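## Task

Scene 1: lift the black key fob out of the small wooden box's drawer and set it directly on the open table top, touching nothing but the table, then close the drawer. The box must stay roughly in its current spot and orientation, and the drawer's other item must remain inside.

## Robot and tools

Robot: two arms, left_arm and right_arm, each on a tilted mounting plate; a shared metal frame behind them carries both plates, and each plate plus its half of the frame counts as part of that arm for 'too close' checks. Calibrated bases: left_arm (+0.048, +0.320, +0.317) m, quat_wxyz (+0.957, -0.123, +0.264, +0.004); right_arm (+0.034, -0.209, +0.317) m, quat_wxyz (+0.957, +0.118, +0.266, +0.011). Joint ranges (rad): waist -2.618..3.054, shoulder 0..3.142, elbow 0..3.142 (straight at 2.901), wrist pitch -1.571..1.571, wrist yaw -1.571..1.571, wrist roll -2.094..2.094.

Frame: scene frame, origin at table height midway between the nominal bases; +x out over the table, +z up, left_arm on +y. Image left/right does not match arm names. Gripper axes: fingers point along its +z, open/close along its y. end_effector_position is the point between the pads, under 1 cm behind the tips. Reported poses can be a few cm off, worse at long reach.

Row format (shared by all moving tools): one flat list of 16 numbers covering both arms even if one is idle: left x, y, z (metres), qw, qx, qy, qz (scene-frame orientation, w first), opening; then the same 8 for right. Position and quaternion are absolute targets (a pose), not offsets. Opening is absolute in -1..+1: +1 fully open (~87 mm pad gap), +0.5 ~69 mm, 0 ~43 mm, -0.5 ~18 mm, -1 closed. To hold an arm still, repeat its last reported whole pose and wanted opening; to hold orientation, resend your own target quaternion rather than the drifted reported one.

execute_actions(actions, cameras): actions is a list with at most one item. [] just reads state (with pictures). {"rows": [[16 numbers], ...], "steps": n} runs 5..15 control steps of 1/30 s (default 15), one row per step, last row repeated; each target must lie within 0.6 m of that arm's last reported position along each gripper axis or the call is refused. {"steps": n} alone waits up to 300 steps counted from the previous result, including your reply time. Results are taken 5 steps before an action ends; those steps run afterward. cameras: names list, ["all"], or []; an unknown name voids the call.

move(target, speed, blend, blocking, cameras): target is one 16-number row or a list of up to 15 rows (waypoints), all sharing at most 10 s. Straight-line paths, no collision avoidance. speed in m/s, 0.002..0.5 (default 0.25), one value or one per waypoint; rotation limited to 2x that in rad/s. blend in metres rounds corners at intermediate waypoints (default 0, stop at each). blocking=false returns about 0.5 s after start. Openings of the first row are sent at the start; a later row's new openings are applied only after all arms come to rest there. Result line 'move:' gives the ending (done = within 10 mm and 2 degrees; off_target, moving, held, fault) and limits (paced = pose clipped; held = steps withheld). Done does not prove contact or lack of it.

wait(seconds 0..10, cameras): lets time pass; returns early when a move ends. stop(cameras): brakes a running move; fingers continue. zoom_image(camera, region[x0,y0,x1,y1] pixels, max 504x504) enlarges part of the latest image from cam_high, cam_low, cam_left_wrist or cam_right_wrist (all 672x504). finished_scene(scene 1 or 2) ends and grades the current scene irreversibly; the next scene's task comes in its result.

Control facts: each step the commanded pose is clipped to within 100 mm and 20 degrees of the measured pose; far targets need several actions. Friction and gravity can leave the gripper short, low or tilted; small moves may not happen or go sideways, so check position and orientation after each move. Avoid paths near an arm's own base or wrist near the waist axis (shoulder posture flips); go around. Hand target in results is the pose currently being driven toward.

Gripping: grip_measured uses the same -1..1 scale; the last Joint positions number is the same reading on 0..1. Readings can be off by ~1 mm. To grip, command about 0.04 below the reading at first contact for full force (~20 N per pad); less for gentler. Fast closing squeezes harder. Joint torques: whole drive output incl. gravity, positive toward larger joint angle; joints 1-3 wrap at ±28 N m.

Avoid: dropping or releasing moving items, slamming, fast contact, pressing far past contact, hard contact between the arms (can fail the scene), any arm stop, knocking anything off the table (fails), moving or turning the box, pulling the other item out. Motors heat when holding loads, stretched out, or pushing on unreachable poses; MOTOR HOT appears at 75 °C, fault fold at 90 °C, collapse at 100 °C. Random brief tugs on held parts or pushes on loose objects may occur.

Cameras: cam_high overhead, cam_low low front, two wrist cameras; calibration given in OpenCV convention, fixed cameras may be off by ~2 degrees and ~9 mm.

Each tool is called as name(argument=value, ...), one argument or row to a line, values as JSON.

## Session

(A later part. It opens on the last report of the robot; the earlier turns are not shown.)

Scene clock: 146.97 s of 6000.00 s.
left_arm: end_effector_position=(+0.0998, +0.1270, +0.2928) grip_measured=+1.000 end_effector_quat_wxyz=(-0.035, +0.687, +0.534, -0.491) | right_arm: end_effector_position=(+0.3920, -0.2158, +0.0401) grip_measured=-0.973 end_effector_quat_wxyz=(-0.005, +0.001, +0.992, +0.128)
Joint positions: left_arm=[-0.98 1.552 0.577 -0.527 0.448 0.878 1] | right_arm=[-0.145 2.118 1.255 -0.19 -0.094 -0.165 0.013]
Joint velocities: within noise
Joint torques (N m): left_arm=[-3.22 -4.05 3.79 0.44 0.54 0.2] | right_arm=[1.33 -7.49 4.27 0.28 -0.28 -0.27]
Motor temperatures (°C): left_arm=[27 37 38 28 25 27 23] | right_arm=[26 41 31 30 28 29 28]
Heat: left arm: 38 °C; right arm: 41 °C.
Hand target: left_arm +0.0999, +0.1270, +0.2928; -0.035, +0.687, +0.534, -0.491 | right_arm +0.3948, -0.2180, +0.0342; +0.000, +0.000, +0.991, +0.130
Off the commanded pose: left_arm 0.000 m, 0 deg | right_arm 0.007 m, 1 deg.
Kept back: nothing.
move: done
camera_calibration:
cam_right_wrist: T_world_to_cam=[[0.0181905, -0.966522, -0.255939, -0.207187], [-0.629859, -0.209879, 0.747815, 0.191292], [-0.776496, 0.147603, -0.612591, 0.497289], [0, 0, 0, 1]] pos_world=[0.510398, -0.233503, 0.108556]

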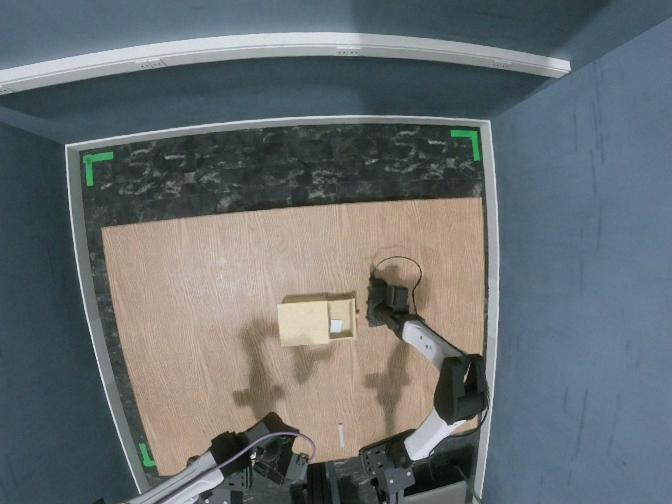

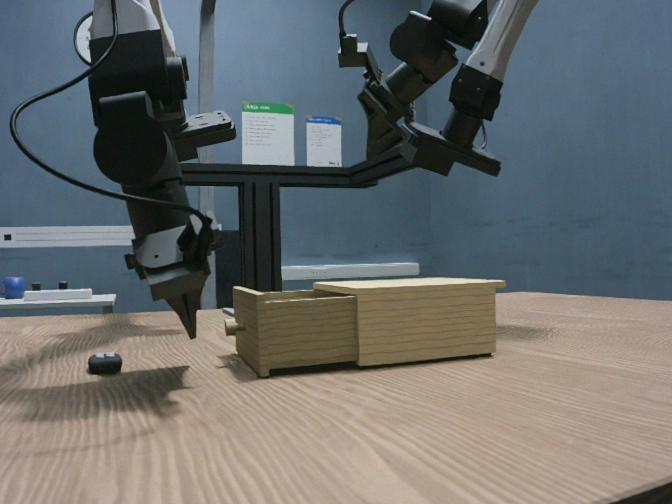

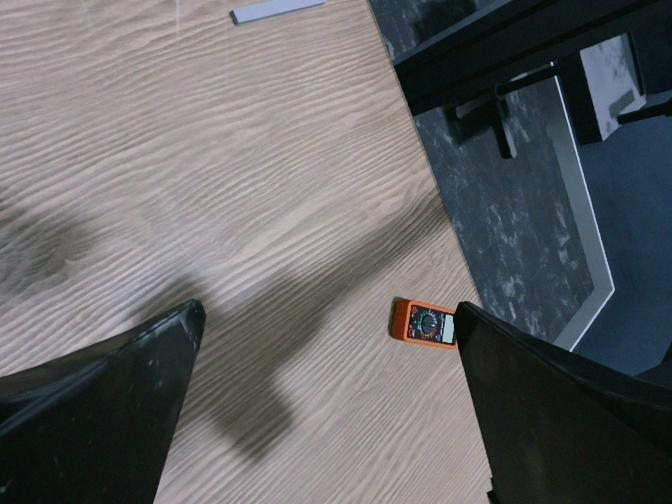

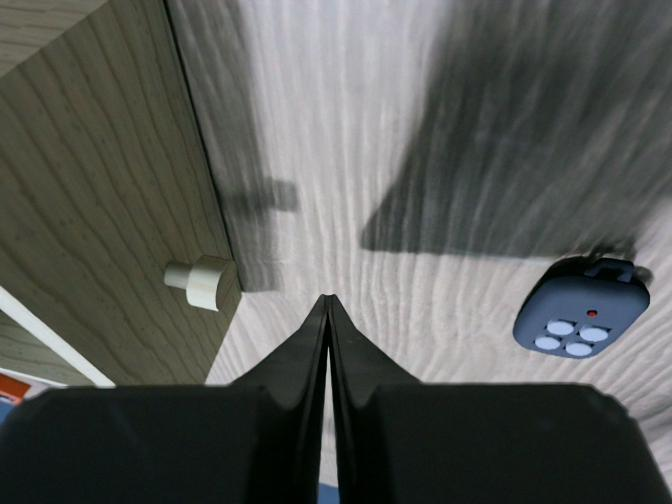

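move(
  target=[0.0998,0.1270,0.2928,-0.035,0.687,0.534,-0.491,1,0.395,-0.160,0.034,0,0,0.9914,0.1305,-1],
  speed=0.04,
)

zoom_image(
  camera="cam_high",
  region=[260, 270, 400, 375],
)

Scene clock: 149.03 s of 6000.00 s.
left_arm: end_effector_position=(+0.0998, +0.1270, +0.2928) grip_measured=+1.000 end_effector_quat_wxyz=(-0.035, +0.687, +0.534, -0.491) | right_arm: end_effector_position=(+0.4000, -0.1846, +0.0383) grip_measured=-0.973 end_effector_quat_wxyz=(+0.003, +0.003, +0.995, +0.101)
Joint positions: left_arm=[-0.98 1.552 0.577 -0.527 0.448 0.878 1] | right_arm=[-0.045 2.137 1.255 -0.143 0.008 -0.075 0.013]
Joint velocities: within noise
Joint torques (N m): left_arm=[-3.22 -4.04 3.81 0.42 0.55 0.19] | right_arm=[6.02 -6.93 2.51 0.32 -0.59 0.02]
Motor temperatures (°C): left_arm=[27 37 38 28 25 27 23] | right_arm=[26 41 31 30 28 29 28]
Heat: left arm: 38 °C; right arm: 41 °C.
Hand target: left_arm +0.0999, +0.1270, +0.2928; -0.035, +0.687, +0.534, -0.491 | right_arm +0.3944, -0.1607, +0.0350; -0.001, +0.000, +0.991, +0.130
Off the commanded pose: left_arm 0.000 m, 0 deg | right_arm 0.025 m, 3 deg.
Kept back: nothing.
move: off_target (right_arm)
camera_calibration:
cam_right_wrist: T_world_to_cam=[[0.0144835, -0.979023, -0.203234, -0.180497], [-0.643721, -0.164661, 0.747335, 0.218138], [-0.765123, 0.120002, -0.632602, 0.488913], [0, 0, 0, 1]] pos_world=[0.517113, -0.199463, 0.109582]

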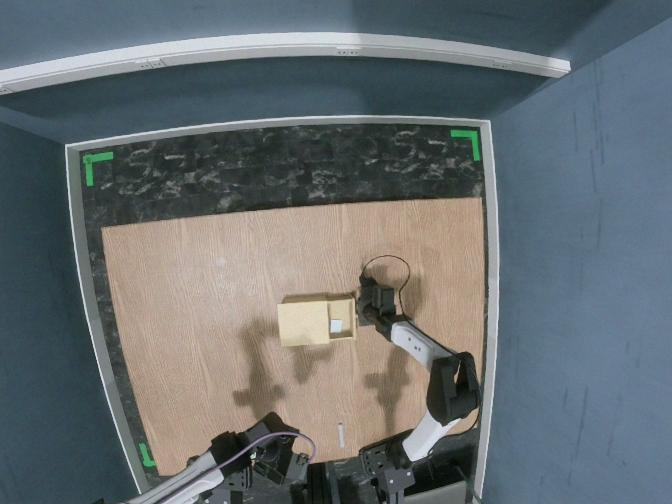

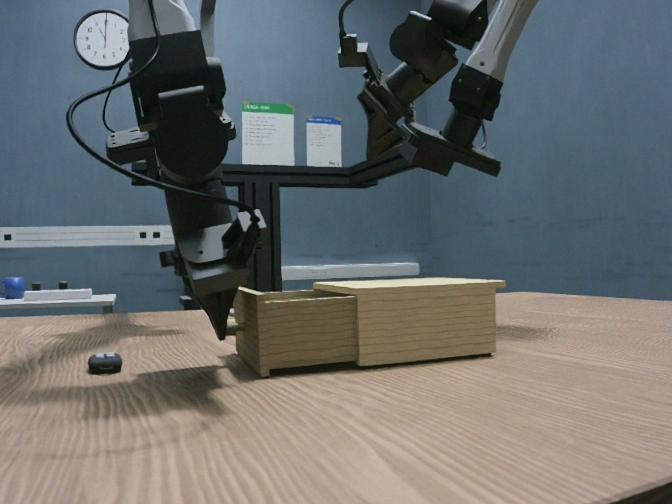

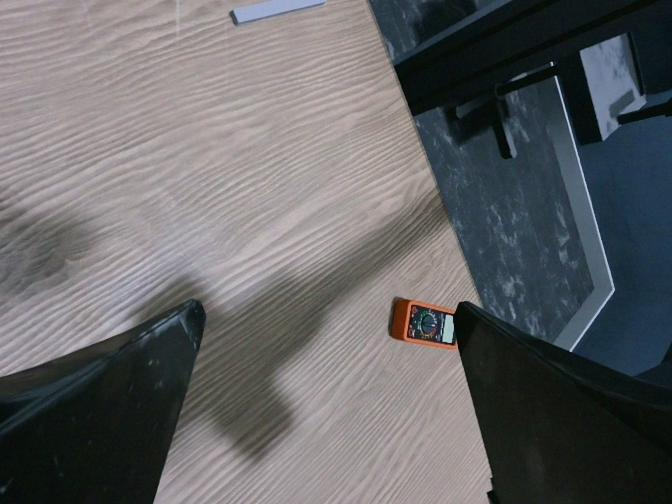

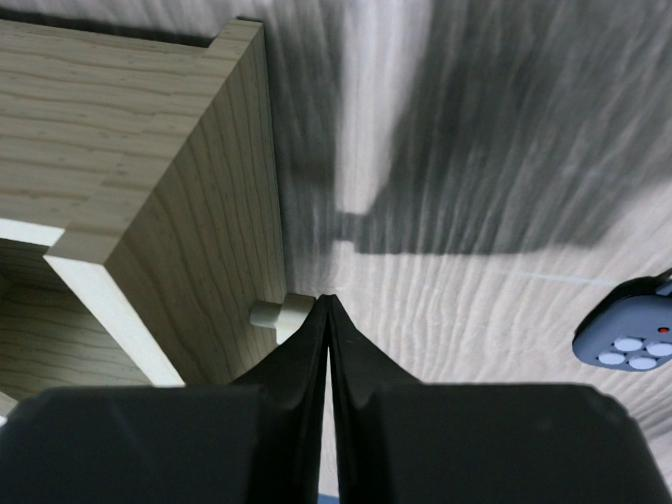

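Scaled by 3.600 from the camera's 672x504 image, which has a finer 960x720 frame.

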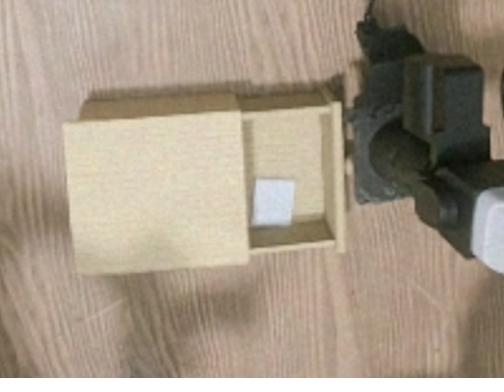

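move(
  target=[0.0998,0.1270,0.2928,-0.035,0.687,0.534,-0.491,1,0.392,-0.135,0.034,0,0,0.9914,0.1305,-1],
  speed=0.03,
)

zoom_image(
  camera="cam_high",
  region=[260, 270, 400, 375],
)

Scene clock: 150.43 s of 6000.00 s.
left_arm: end_effector_position=(+0.0998, +0.1270, +0.2928) grip_measured=+1.000 end_effector_quat_wxyz=(-0.035, +0.687, +0.534, -0.491) | right_arm: end_effector_position=(+0.4005, -0.1650, +0.0377) grip_measured=-0.973 end_effector_quat_wxyz=(+0.007, +0.005, +0.996, +0.091)
Joint positions: left_arm=[-0.98 1.552 0.577 -0.527 0.448 0.878 1] | right_arm=[0.01 2.15 1.251 -0.118 0.056 -0.026 0.013]
Joint velocities: within noise
Joint torques (N m): left_arm=[-3.25 -4.04 3.82 0.43 0.55 0.18] | right_arm=[6.83 -6.74 2.25 0.39 -0.71 0.02]
Motor temperatures (°C): left_arm=[27 37 38 28 25 27 23] | right_arm=[26 41 31 30 28 28 28]
Heat: left arm: 38 °C; right arm: 41 °C.
Hand target: left_arm +0.0999, +0.1270, +0.2928; -0.035, +0.687, +0.534, -0.491 | right_arm +0.3911, -0.1362, +0.0354; -0.001, +0.000, +0.992, +0.130
Off the commanded pose: left_arm 0.000 m, 0 deg | right_arm 0.031 m, 5 deg.
Kept back: nothing.
move: off_target (right_arm)
camera_calibration:
cam_right_wrist: T_world_to_cam=[[0.0123708, -0.982931, -0.18356, -0.162039], [-0.649257, -0.147509, 0.746127, 0.227253], [-0.760468, 0.109948, -0.64, 0.483317], [0, 0, 0, 1]] pos_world=[0.517097, -0.178891, 0.110019]

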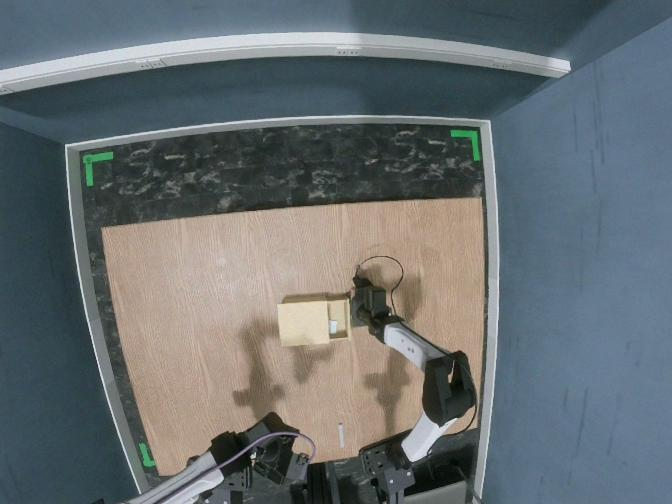

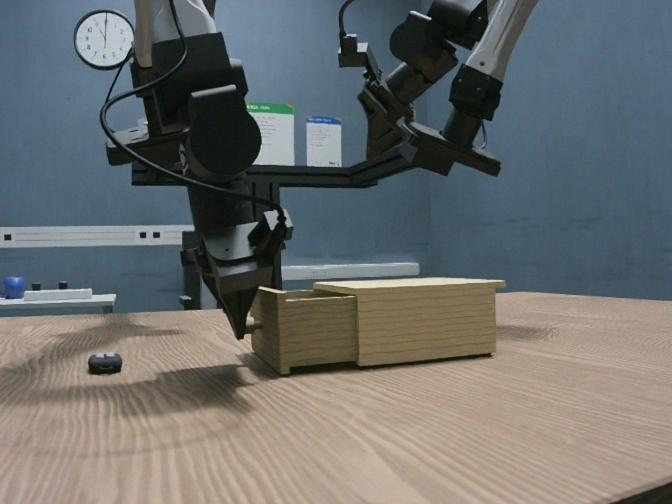

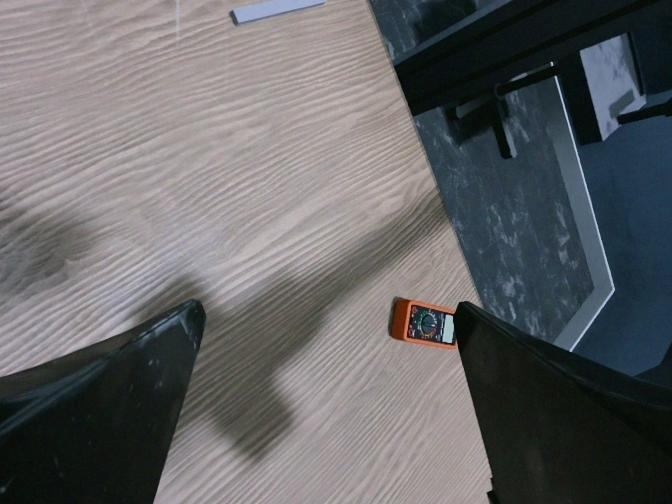

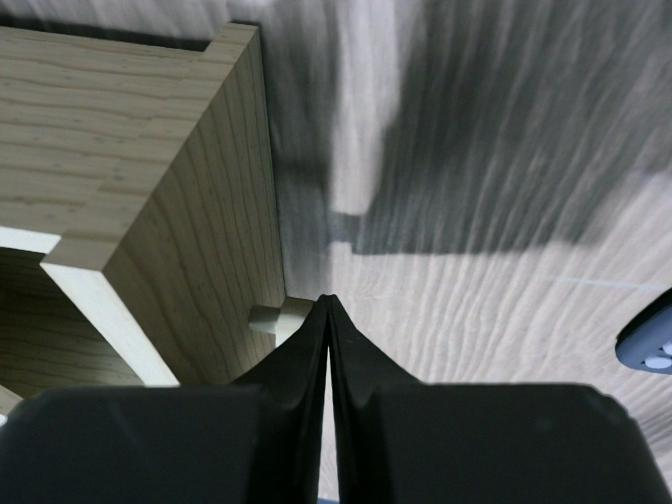

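Scaled by 3.600 from the camera's 672x504 image, which has a finer 960x720 frame.

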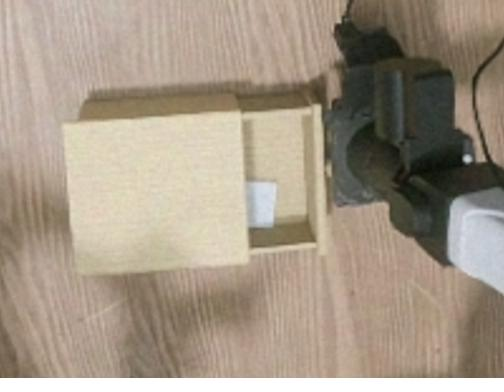

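move(
  target=[0.0998,0.1270,0.2928,-0.035,0.687,0.534,-0.491,1,0.390,-0.095,0.034,0,0,0.9914,0.1305,-1],
  speed=0.04,
)

zoom_image(
  camera="cam_high",
  region=[260, 270, 400, 375],
)

Scene clock: 152.03 s of 6000.00 s.
left_arm: end_effector_position=(+0.0998, +0.1270, +0.2928) grip_measured=+1.000 end_effector_quat_wxyz=(-0.035, +0.687, +0.534, -0.491) | right_arm: end_effector_position=(+0.3897, -0.1234, +0.0359) grip_measured=-0.973 end_effector_quat_wxyz=(-0.003, +0.003, +0.996, +0.094)
Joint positions: left_arm=[-0.98 1.552 0.577 -0.527 0.448 0.878 1] | right_arm=[0.107 2.191 1.251 -0.104 0.101 0.057 0.013]
Joint velocities: within noise
Joint torques (N m): left_arm=[-3.22 -4.08 3.81 0.43 0.54 0.19] | right_arm=[7.38 -6.65 3.99 0.41 -0.67 0.1]
Motor temperatures (°C): left_arm=[27 37 38 28 25 27 23] | right_arm=[26 40 31 30 28 28 28]
Heat: left arm: 38 °C; right arm: 40 °C.
Hand target: left_arm +0.0999, +0.1270, +0.2928; -0.035, +0.687, +0.534, -0.491 | right_arm +0.3890, -0.0959, +0.0354; -0.001, +0.000, +0.991, +0.130
Off the commanded pose: left_arm 0.000 m, 0 deg | right_arm 0.028 m, 4 deg.
Kept back: nothing.
move: off_target (right_arm)
camera_calibration:
cam_right_wrist: T_world_to_cam=[[0.0148738, -0.981981, -0.188395, -0.121936], [-0.63411, -0.154944, 0.75756, 0.220443], [-0.7731, 0.108195, -0.624988, 0.473507], [0, 0, 0, 1]] pos_world=[0.507667, -0.136814, 0.105966]

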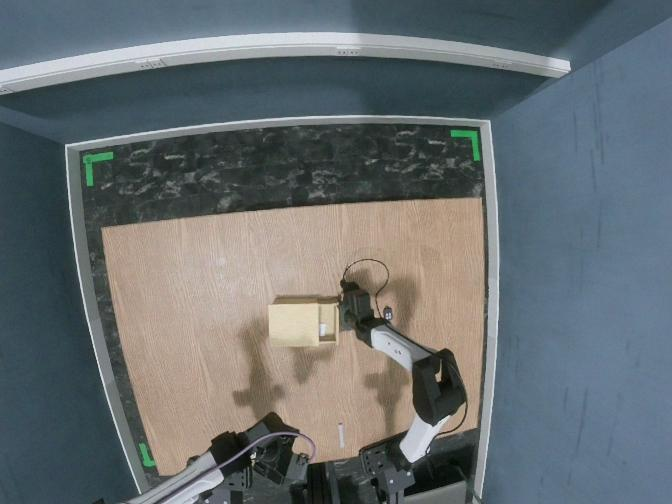

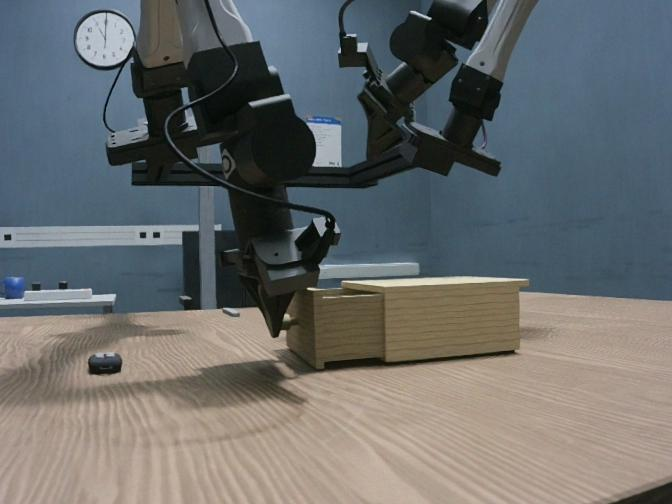

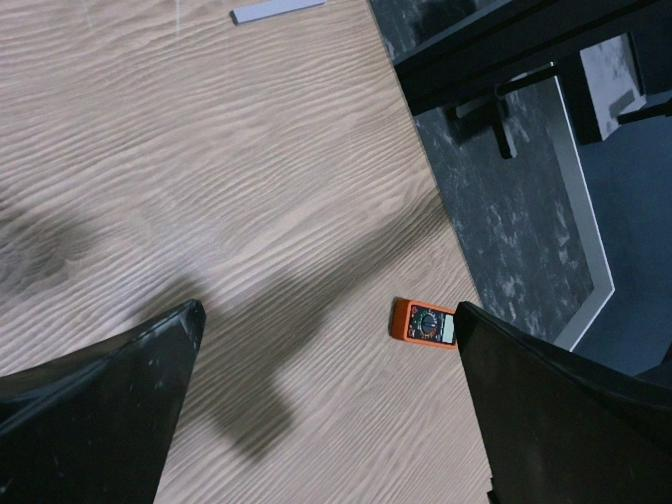

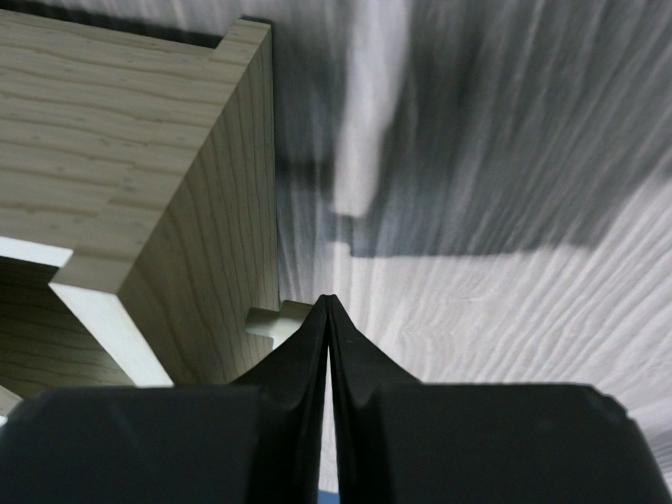

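Scaled by 3.600 from the camera's 672x504 image, which has a finer 960x720 frame.

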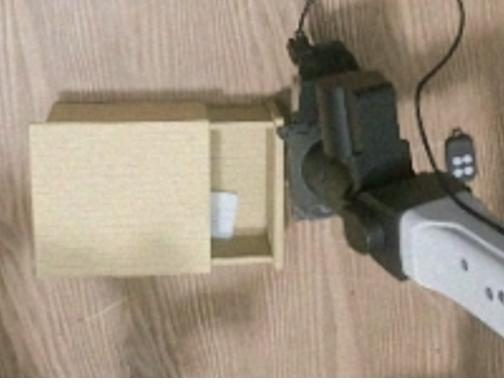

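move(
  target=[0.380,0.240,0.240,0,0,0.9659,-0.2588,-1,0.390,-0.095,0.034,0,0,0.9914,0.1305,-1],
  speed=0.25,
)

Scene clock: 156.87 s of 6000.00 s.
left_arm: end_effector_position=(+0.3741, +0.2362, +0.2448) grip_measured=-0.993 end_effector_quat_wxyz=(-0.002, +0.008, +0.963, -0.270) | right_arm: end_effector_position=(+0.3897, -0.1233, +0.0359) grip_measured=-0.973 end_effector_quat_wxyz=(-0.003, +0.004, +0.996, +0.094)
Joint positions: left_arm=[-0.138 1.488 1.008 -0.558 0.242 -0.033 0.003] | right_arm=[0.107 2.191 1.251 -0.104 0.102 0.058 0.013]
Joint velocities: within noise
Joint torques (N m): left_arm=[-1.55 -6.57 6.2 0.72 0.16 0.15] | right_arm=[7.32 -6.72 4.04 0.38 -0.66 0.07]
Motor temperatures (°C): left_arm=[27 38 38 28 25 27 23] | right_arm=[27 40 31 30 28 28 28]
Heat: left arm: 38 °C; right arm: 40 °C.
Hand target: left_arm +0.3800, +0.2400, +0.2402; +0.000, +0.000, +0.966, -0.259 | right_arm +0.3890, -0.0959, +0.0354; -0.001, +0.000, +0.991, +0.130
Off the commanded pose: left_arm 0.009 m, 2 deg | right_arm 0.028 m, 4 deg.
Kept back: nothing.
move: off_target (right_arm)
camera_calibration:
cam_left_wrist: T_world_to_cam=[[-0.016605, -0.86066, 0.508908, 0.0829573], [-0.65468, 0.394059, 0.645067, 0.0185385], [-0.755724, -0.322461, -0.57, 0.639322], [0, 0, 0, 1]] pos_world=[0.496665, 0.270249, 0.310237]
cam_right_wrist: T_world_to_cam=[[0.0129686, -0.98208, -0.188016, -0.121207], [-0.634144, -0.153458, 0.757833, 0.220633], [-0.773106, 0.109401, -0.624771, 0.473653], [0, 0, 0, 1]] pos_world=[0.507669, -0.136995, 0.105933]

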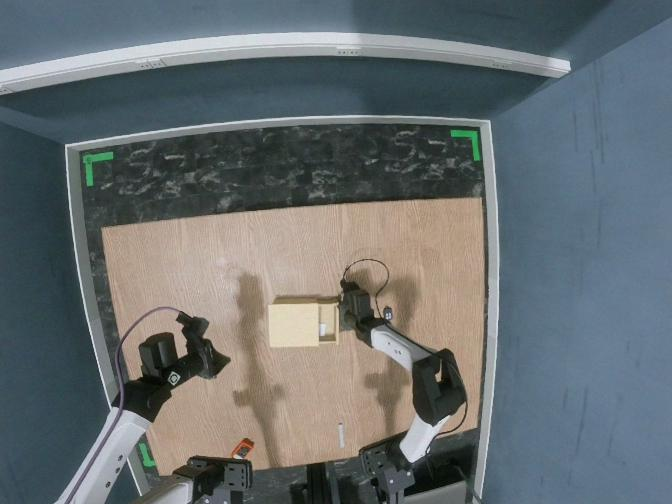

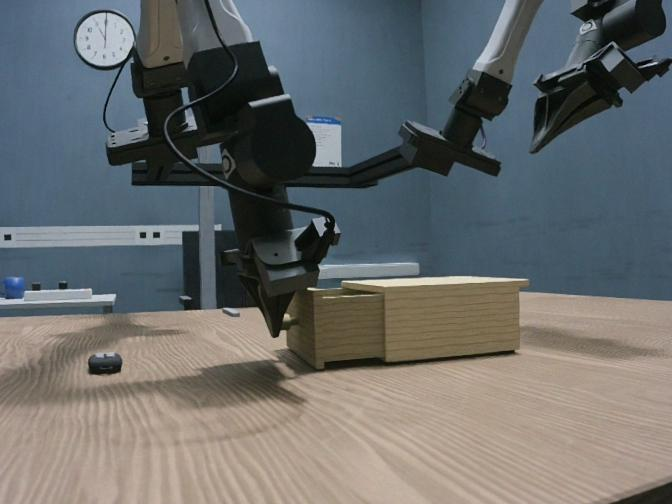

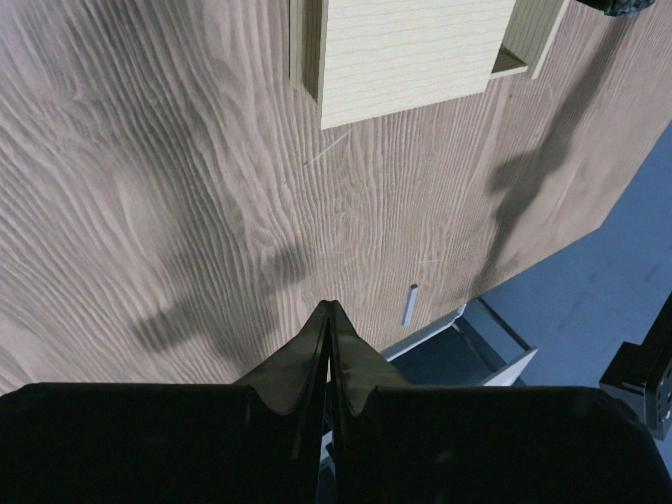

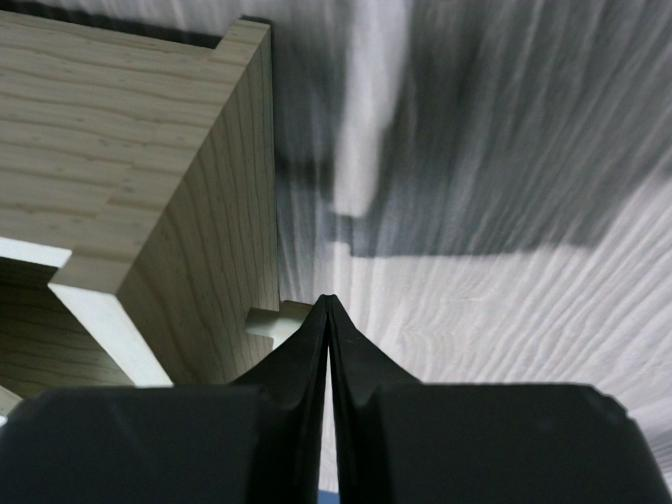

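move(
  target=[
    [0.404,0.215,0.150,0,0,0.9659,-0.2588,-1,0.390,-0.095,0.034,0,0,0.9914,0.1305,-1],
    [0.404,0.205,0.050,0,0,0.9659,-0.2588,-1,0.390,-0.095,0.034,0,0,0.9914,0.1305,-1],
  ],
  speed=[0.15,0.08],
)

zoom_image(
  camera="cam_high",
  region=[240, 270, 380, 375],
)

Scene clock: 160.47 s of 6000.00 s.
left_arm: end_effector_position=(+0.4019, +0.2036, +0.0553) grip_measured=-0.993 end_effector_quat_wxyz=(-0.004, +0.001, +0.967, -0.255) | right_arm: end_effector_position=(+0.3897, -0.1233, +0.0359) grip_measured=-0.973 end_effector_quat_wxyz=(-0.003, +0.004, +0.996, +0.094)
Joint positions: left_arm=[-0.082 2.18 1.236 -0.106 0.24 0.003 0.003] | right_arm=[0.107 2.191 1.251 -0.104 0.102 0.058 0.013]
Joint velocities: within noise
Joint torques (N m): left_arm=[-2.45 -8.72 3.49 0.71 0.41 0.28] | right_arm=[7.28 -6.64 4 0.41 -0.66 0.09]
Motor temperatures (°C): left_arm=[27 39 38 28 25 27 23] | right_arm=[27 40 31 30 28 28 28]
Heat: left arm: 39 °C; right arm: 40 °C.
Hand target: left_arm +0.4038, +0.2051, +0.0501; +0.000, +0.000, +0.966, -0.259 | right_arm +0.3890, -0.0959, +0.0354; -0.001, +0.000, +0.991, +0.130
Off the commanded pose: left_arm 0.006 m, 1 deg | right_arm 0.028 m, 4 deg.
Kept back: nothing.
move: off_target (right_arm)
camera_calibration:
cam_left_wrist: T_world_to_cam=[[-0.00245045, -0.875651, 0.482939, 0.150622], [-0.655242, 0.366227, 0.660708, 0.176885], [-0.755415, -0.314823, -0.574661, 0.54038], [0, 0, 0, 1]] pos_world=[0.524482, 0.237236, 0.120924]
cam_right_wrist: T_world_to_cam=[[0.0129686, -0.98208, -0.188016, -0.121207], [-0.634144, -0.153458, 0.757833, 0.220633], [-0.773106, 0.109401, -0.624771, 0.473653], [0, 0, 0, 1]] pos_world=[0.507669, -0.136995, 0.105933]

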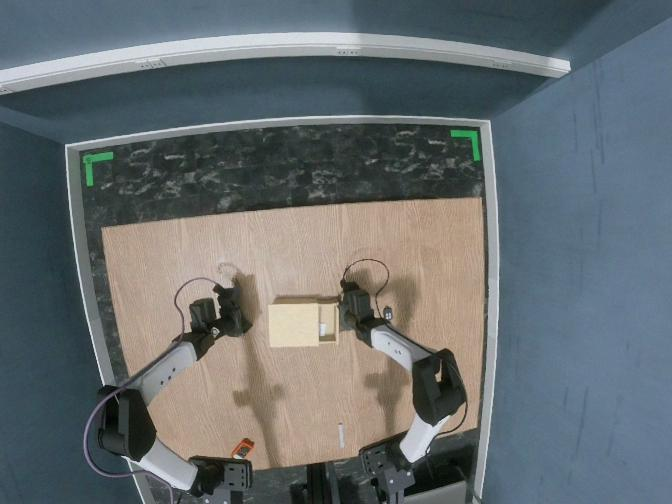

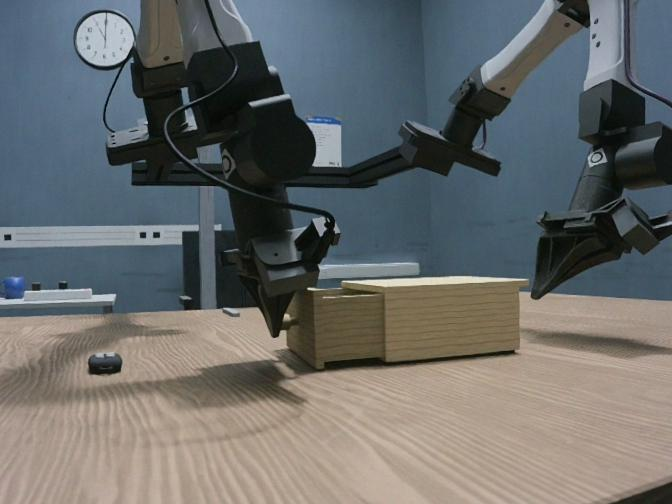

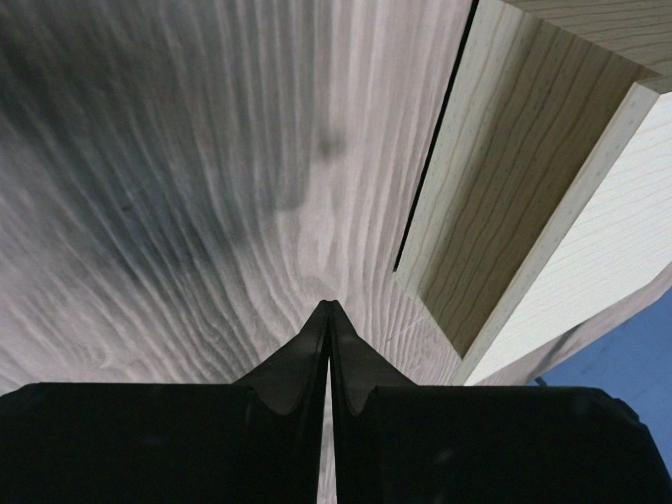

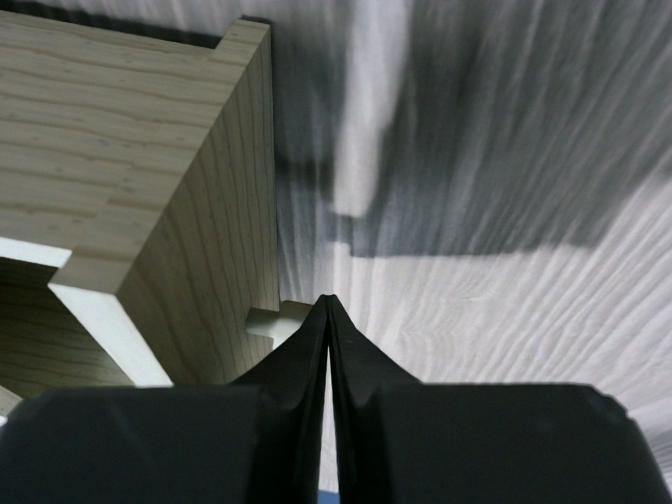

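Scaled by 3.600 from the camera's 672x504 image, which has a finer 960x720 frame.

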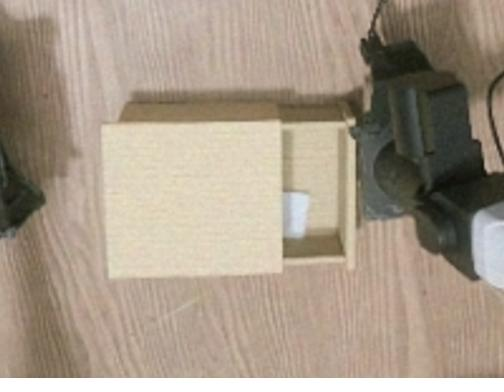

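move(
  target=[
    [0.400,0.195,0.042,0,0,0.9659,-0.2588,-1,0.390,-0.095,0.034,0,0,0.9914,0.1305,-1],
    [0.400,0.125,0.042,0,0,0.9659,-0.2588,-1,0.390,-0.095,0.034,0,0,0.9914,0.1305,-1],
  ],
  speed=0.04,
  blend=0.004,
)

zoom_image(
  camera="cam_high",
  region=[240, 270, 380, 375],
)

Scene clock: 163.57 s of 6000.00 s.
left_arm: end_effector_position=(+0.4005, +0.1326, +0.0459) grip_measured=-0.993 end_effector_quat_wxyz=(-0.001, +0.001, +0.966, -0.258) | right_arm: end_effector_position=(+0.3897, -0.1233, +0.0359) grip_measured=-0.973 end_effector_quat_wxyz=(-0.003, +0.004, +0.996, +0.094)
Joint positions: left_arm=[-0.238 2.291 1.3 -0.026 0.165 -0.132 0.003] | right_arm=[0.107 2.191 1.251 -0.104 0.102 0.059 0.013]
Joint velocities: within noise
Joint torques (N m): left_arm=[-5.72 -8.5 3.66 0.88 0.27 0.08] | right_arm=[7.32 -6.68 4.03 0.4 -0.68 0.06]
Motor temperatures (°C): left_arm=[27 40 38 28 25 27 23] | right_arm=[27 39 31 30 28 28 28]
Heat: left arm: 40 °C; right arm: 39 °C.
Hand target: left_arm +0.3999, +0.1251, +0.0423; +0.000, +0.000, +0.966, -0.259 | right_arm +0.3890, -0.0959, +0.0354; -0.001, +0.000, +0.991, +0.130
Off the commanded pose: left_arm 0.009 m, 0 deg | right_arm 0.028 m, 4 deg.
Kept back: nothing.
move: off_target (right_arm)
camera_calibration:
cam_left_wrist: T_world_to_cam=[[-0.00489317, -0.872972, 0.487746, 0.0933826], [-0.659111, 0.369623, 0.654943, 0.209547], [-0.752029, -0.318274, -0.577194, 0.51076], [0, 0, 0, 1]] pos_world=[0.522679, 0.166628, 0.112019]
cam_right_wrist: T_world_to_cam=[[0.0125872, -0.982086, -0.188015, -0.121043], [-0.634148, -0.153219, 0.757879, 0.220662], [-0.773109, 0.109689, -0.624716, 0.473688], [0, 0, 0, 1]] pos_world=[0.507669, -0.137024, 0.105928]

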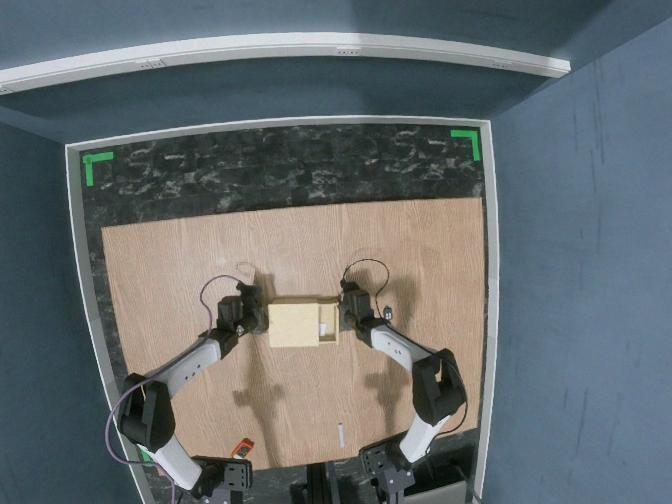

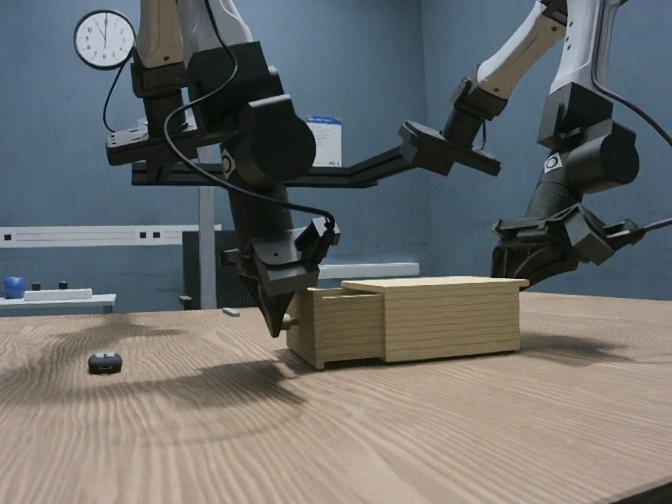

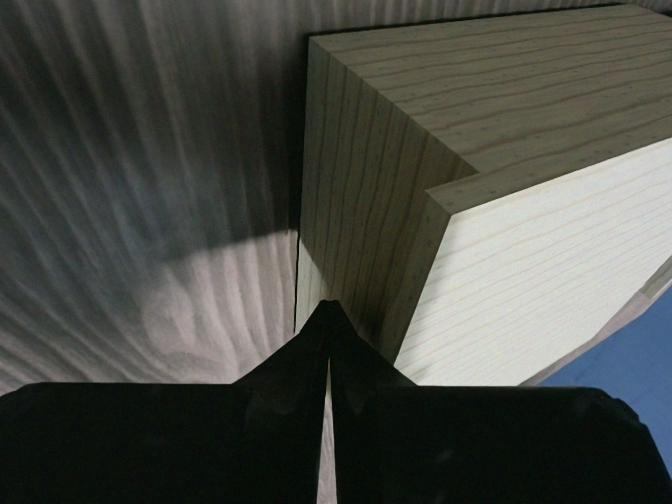

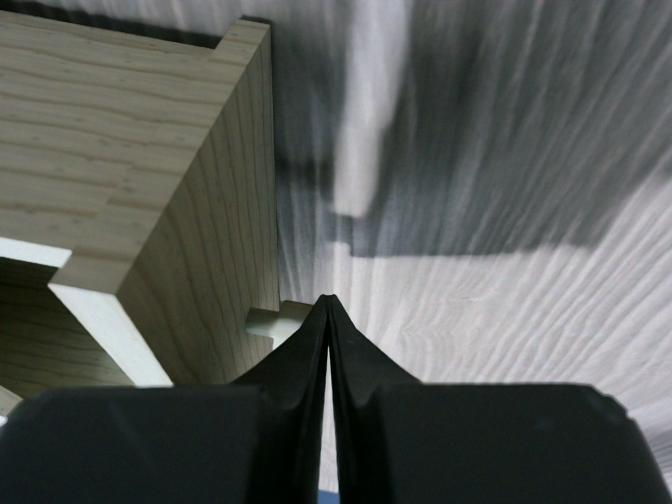

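Scaled by 3.600 from the camera's 672x504 image, which has a finer 960x720 frame.

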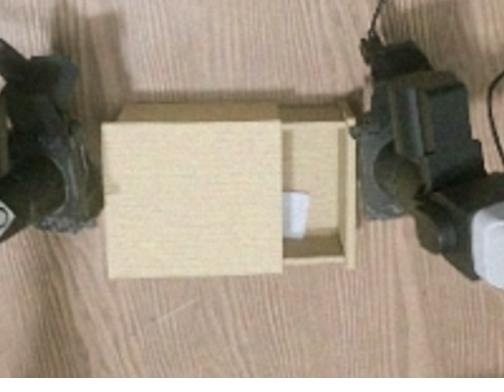

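move(
  target=[
    [0.404,0.130,0.042,0,0,0.9659,-0.2588,-1,0.390,-0.095,0.034,0,0,0.9914,0.1305,-1],
    [0.404,0.100,0.042,0,0,0.9659,-0.2588,-1,0.390,-0.095,0.034,0,0,0.9914,0.1305,-1],
  ],
  speed=0.03,
)

zoom_image(
  camera="cam_high",
  region=[240, 270, 380, 375],
)

Scene clock: 165.43 s of 6000.00 s.
left_arm: end_effector_position=(+0.4109, +0.1323, +0.0385) grip_measured=-0.993 end_effector_quat_wxyz=(+0.008, -0.001, +0.975, -0.221) | right_arm: end_effector_position=(+0.3898, -0.1234, +0.0359) grip_measured=-0.973 end_effector_quat_wxyz=(-0.003, +0.004, +0.996, +0.093)
Joint positions: left_arm=[-0.261 2.317 1.35 -0.041 0.076 -0.153 0.003] | right_arm=[0.107 2.191 1.251 -0.104 0.102 0.059 0.013]
Joint velocities: within noise
Joint torques (N m): left_arm=[-8.58 -7.95 3.96 0.95 0.79 -0.16] | right_arm=[7.3 -6.79 3.93 0.37 -0.69 0.07]
Motor temperatures (°C): left_arm=[27 40 38 28 25 27 23] | right_arm=[27 39 31 30 28 28 28]
Heat: left arm: 40 °C; right arm: 39 °C.
Hand target: left_arm +0.4029, +0.1016, +0.0434; -0.001, +0.001, +0.966, -0.258 | right_arm +0.3891, -0.0959, +0.0354; -0.001, +0.000, +0.992, +0.130
Off the commanded pose: left_arm 0.033 m, 5 deg | right_arm 0.028 m, 4 deg.
Kept back: nothing.
move: off_target (left_arm, right_arm)
camera_calibration:
cam_left_wrist: T_world_to_cam=[[-0.00356018, -0.907409, 0.420233, 0.103322], [-0.672426, 0.313214, 0.670627, 0.233671], [-0.740156, -0.280188, -0.611281, 0.505593], [0, 0, 0, 1]] pos_world=[0.531712, 0.162227, 0.108934]
cam_right_wrist: T_world_to_cam=[[0.012551, -0.982155, -0.187654, -0.121112], [-0.634456, -0.152875, 0.75769, 0.220906], [-0.772857, 0.109549, -0.625053, 0.473649], [0, 0, 0, 1]] pos_world=[0.507739, -0.137067, 0.10595]

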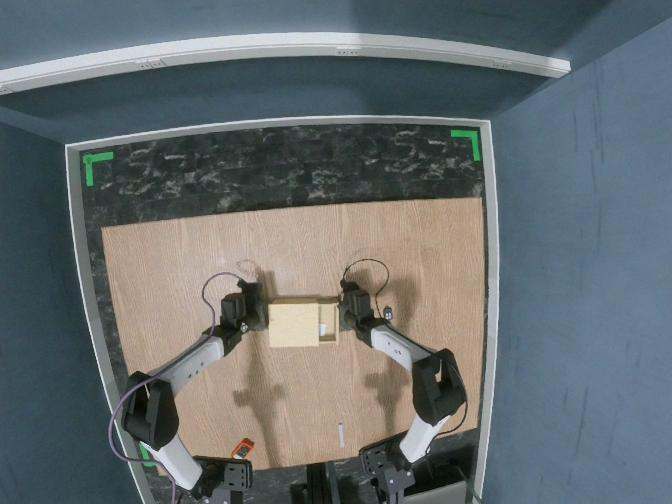

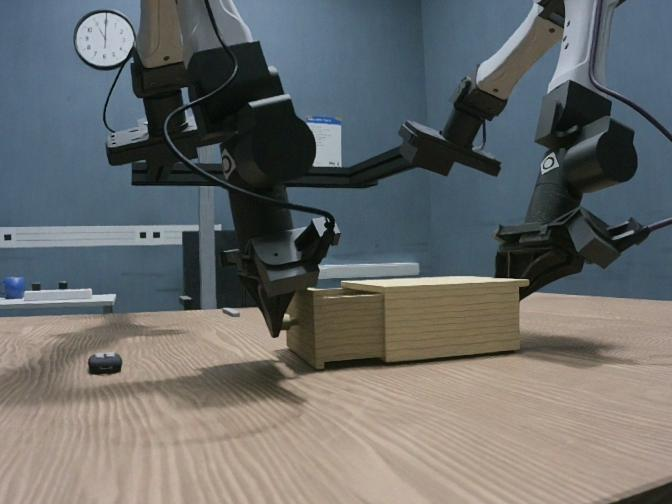

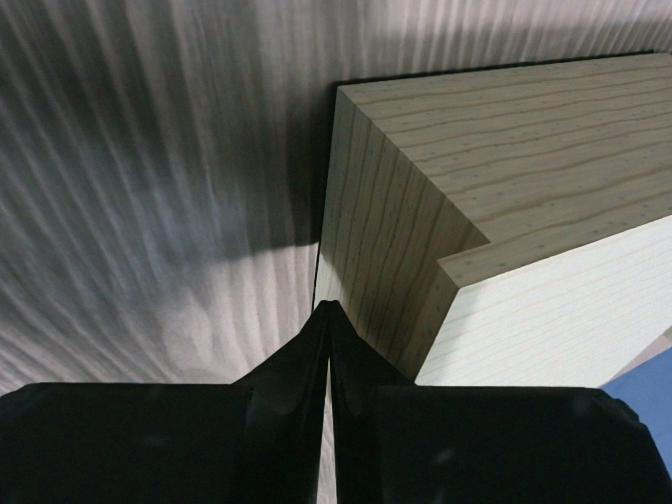

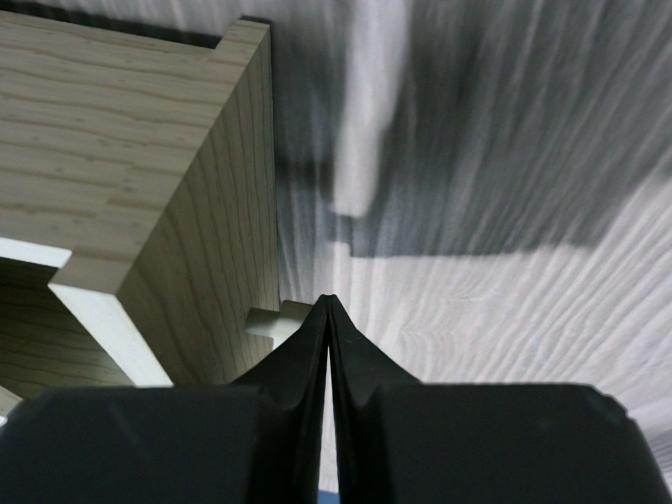

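Scaled by 3.600 from the camera's 672x504 image, which has a finer 960x720 frame.

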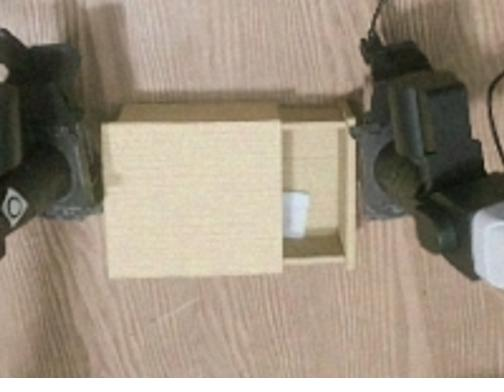

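move(
  target=[
    [0.398,0.145,0.046,0,0,0.9659,-0.2588,-1,0.390,-0.165,0.036,0,0,0.9914,0.1305,-1],
    [0.398,0.105,0.046,0,0,0.9659,-0.2588,-1,0.390,-0.172,0.036,0,0,0.9914,0.1305,-1],
  ],
  speed=[0.06,0.03],
)

zoom_image(
  camera="cam_high",
  region=[240, 270, 380, 375],
)

Scene clock: 168.77 s of 6000.00 s.
left_arm: end_effector_position=(+0.3982, +0.1179, +0.0474) grip_measured=-0.993 end_effector_quat_wxyz=(-0.001, +0.002, +0.969, -0.248) | right_arm: end_effector_position=(+0.3791, -0.1653, +0.0241) grip_measured=-0.973 end_effector_quat_wxyz=(-0.014, -0.001, +0.992, +0.128)
Joint positions: left_arm=[-0.281 2.304 1.311 -0.023 0.122 -0.168 0.003] | right_arm=[-0.032 2.191 1.232 -0.104 -0.037 -0.069 0.013]
Joint velocities: within noise
Joint torques (N m): left_arm=[-6.43 -8.47 3.81 0.94 0.38 0.01] | right_arm=[1.96 -12.16 1.84 0.02 -0.25 -0.28]
Motor temperatures (°C): left_arm=[27 42 38 28 25 27 23] | right_arm=[27 39 30 29 28 28 28]
Heat: left arm: 42 °C; right arm: 39 °C.
Hand target: left_arm +0.3977, +0.1052, +0.0464; +0.000, +0.000, +0.966, -0.259 | right_arm +0.3897, -0.1719, +0.0355; +0.000, +0.000, +0.991, +0.130
Off the commanded pose: left_arm 0.013 m, 1 deg | right_arm 0.017 m, 2 deg.
Kept back: nothing.
move: off_target (left_arm, right_arm)
camera_calibration:
cam_left_wrist: T_world_to_cam=[[-0.00592429, -0.882921, 0.469483, 0.0822449], [-0.658395, 0.356813, 0.662722, 0.213395], [-0.75265, -0.305179, -0.583425, 0.504252], [0, 0, 0, 1]] pos_world=[0.52051, 0.150361, 0.114159]
cam_right_wrist: T_world_to_cam=[[0.0191019, -0.966253, -0.256885, -0.16256], [-0.616441, -0.213668, 0.757857, 0.19978], [-0.787169, 0.143878, -0.599719, 0.473115], [0, 0, 0, 1]] pos_world=[0.498679, -0.182458, 0.0905723]

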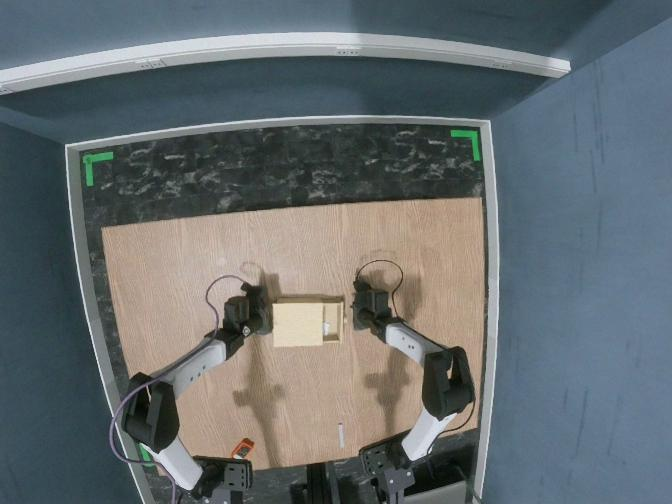

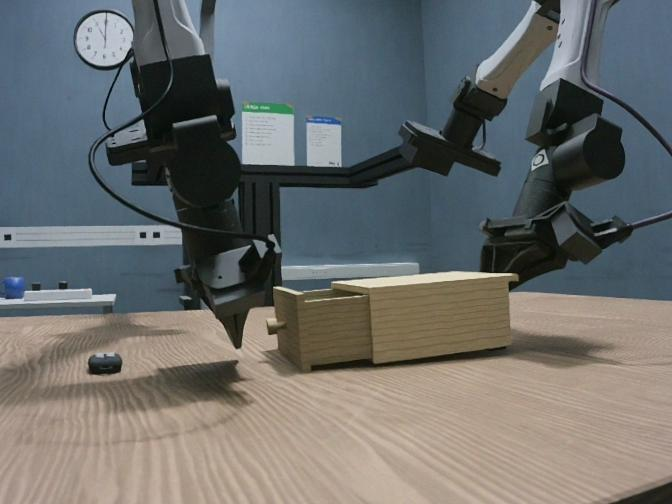

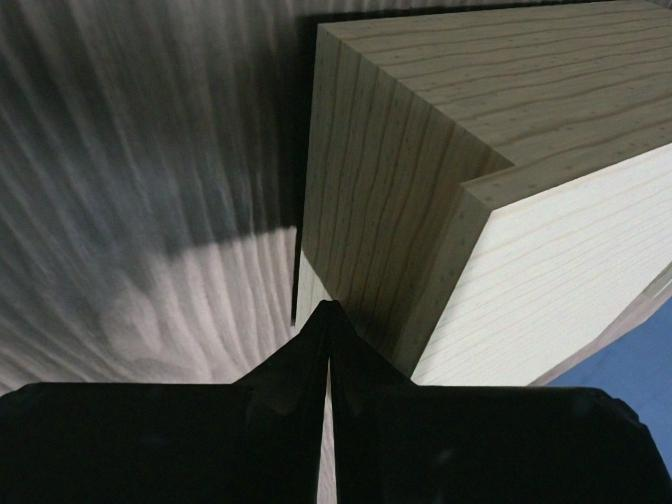

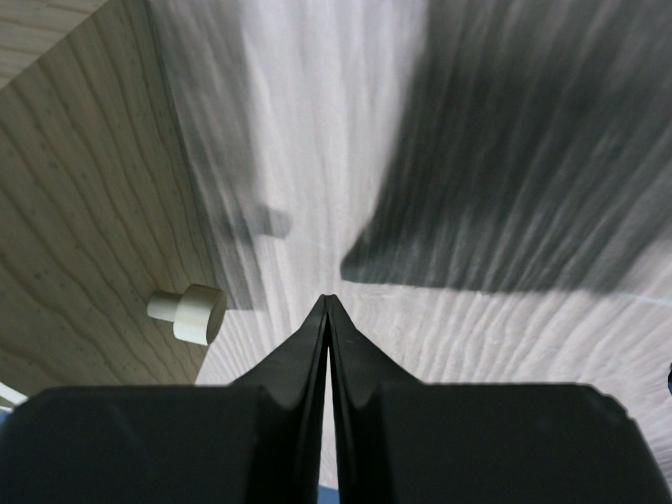

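Scaled by 3.600 from the camera's 672x504 image, which has a finer 960x720 frame.

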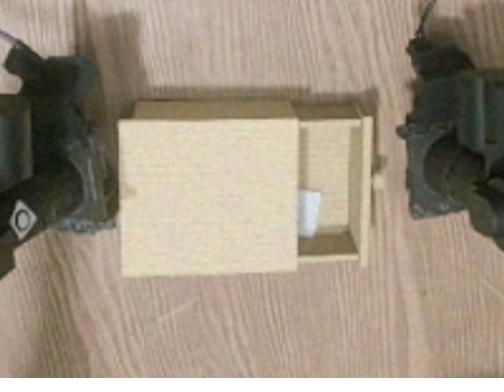

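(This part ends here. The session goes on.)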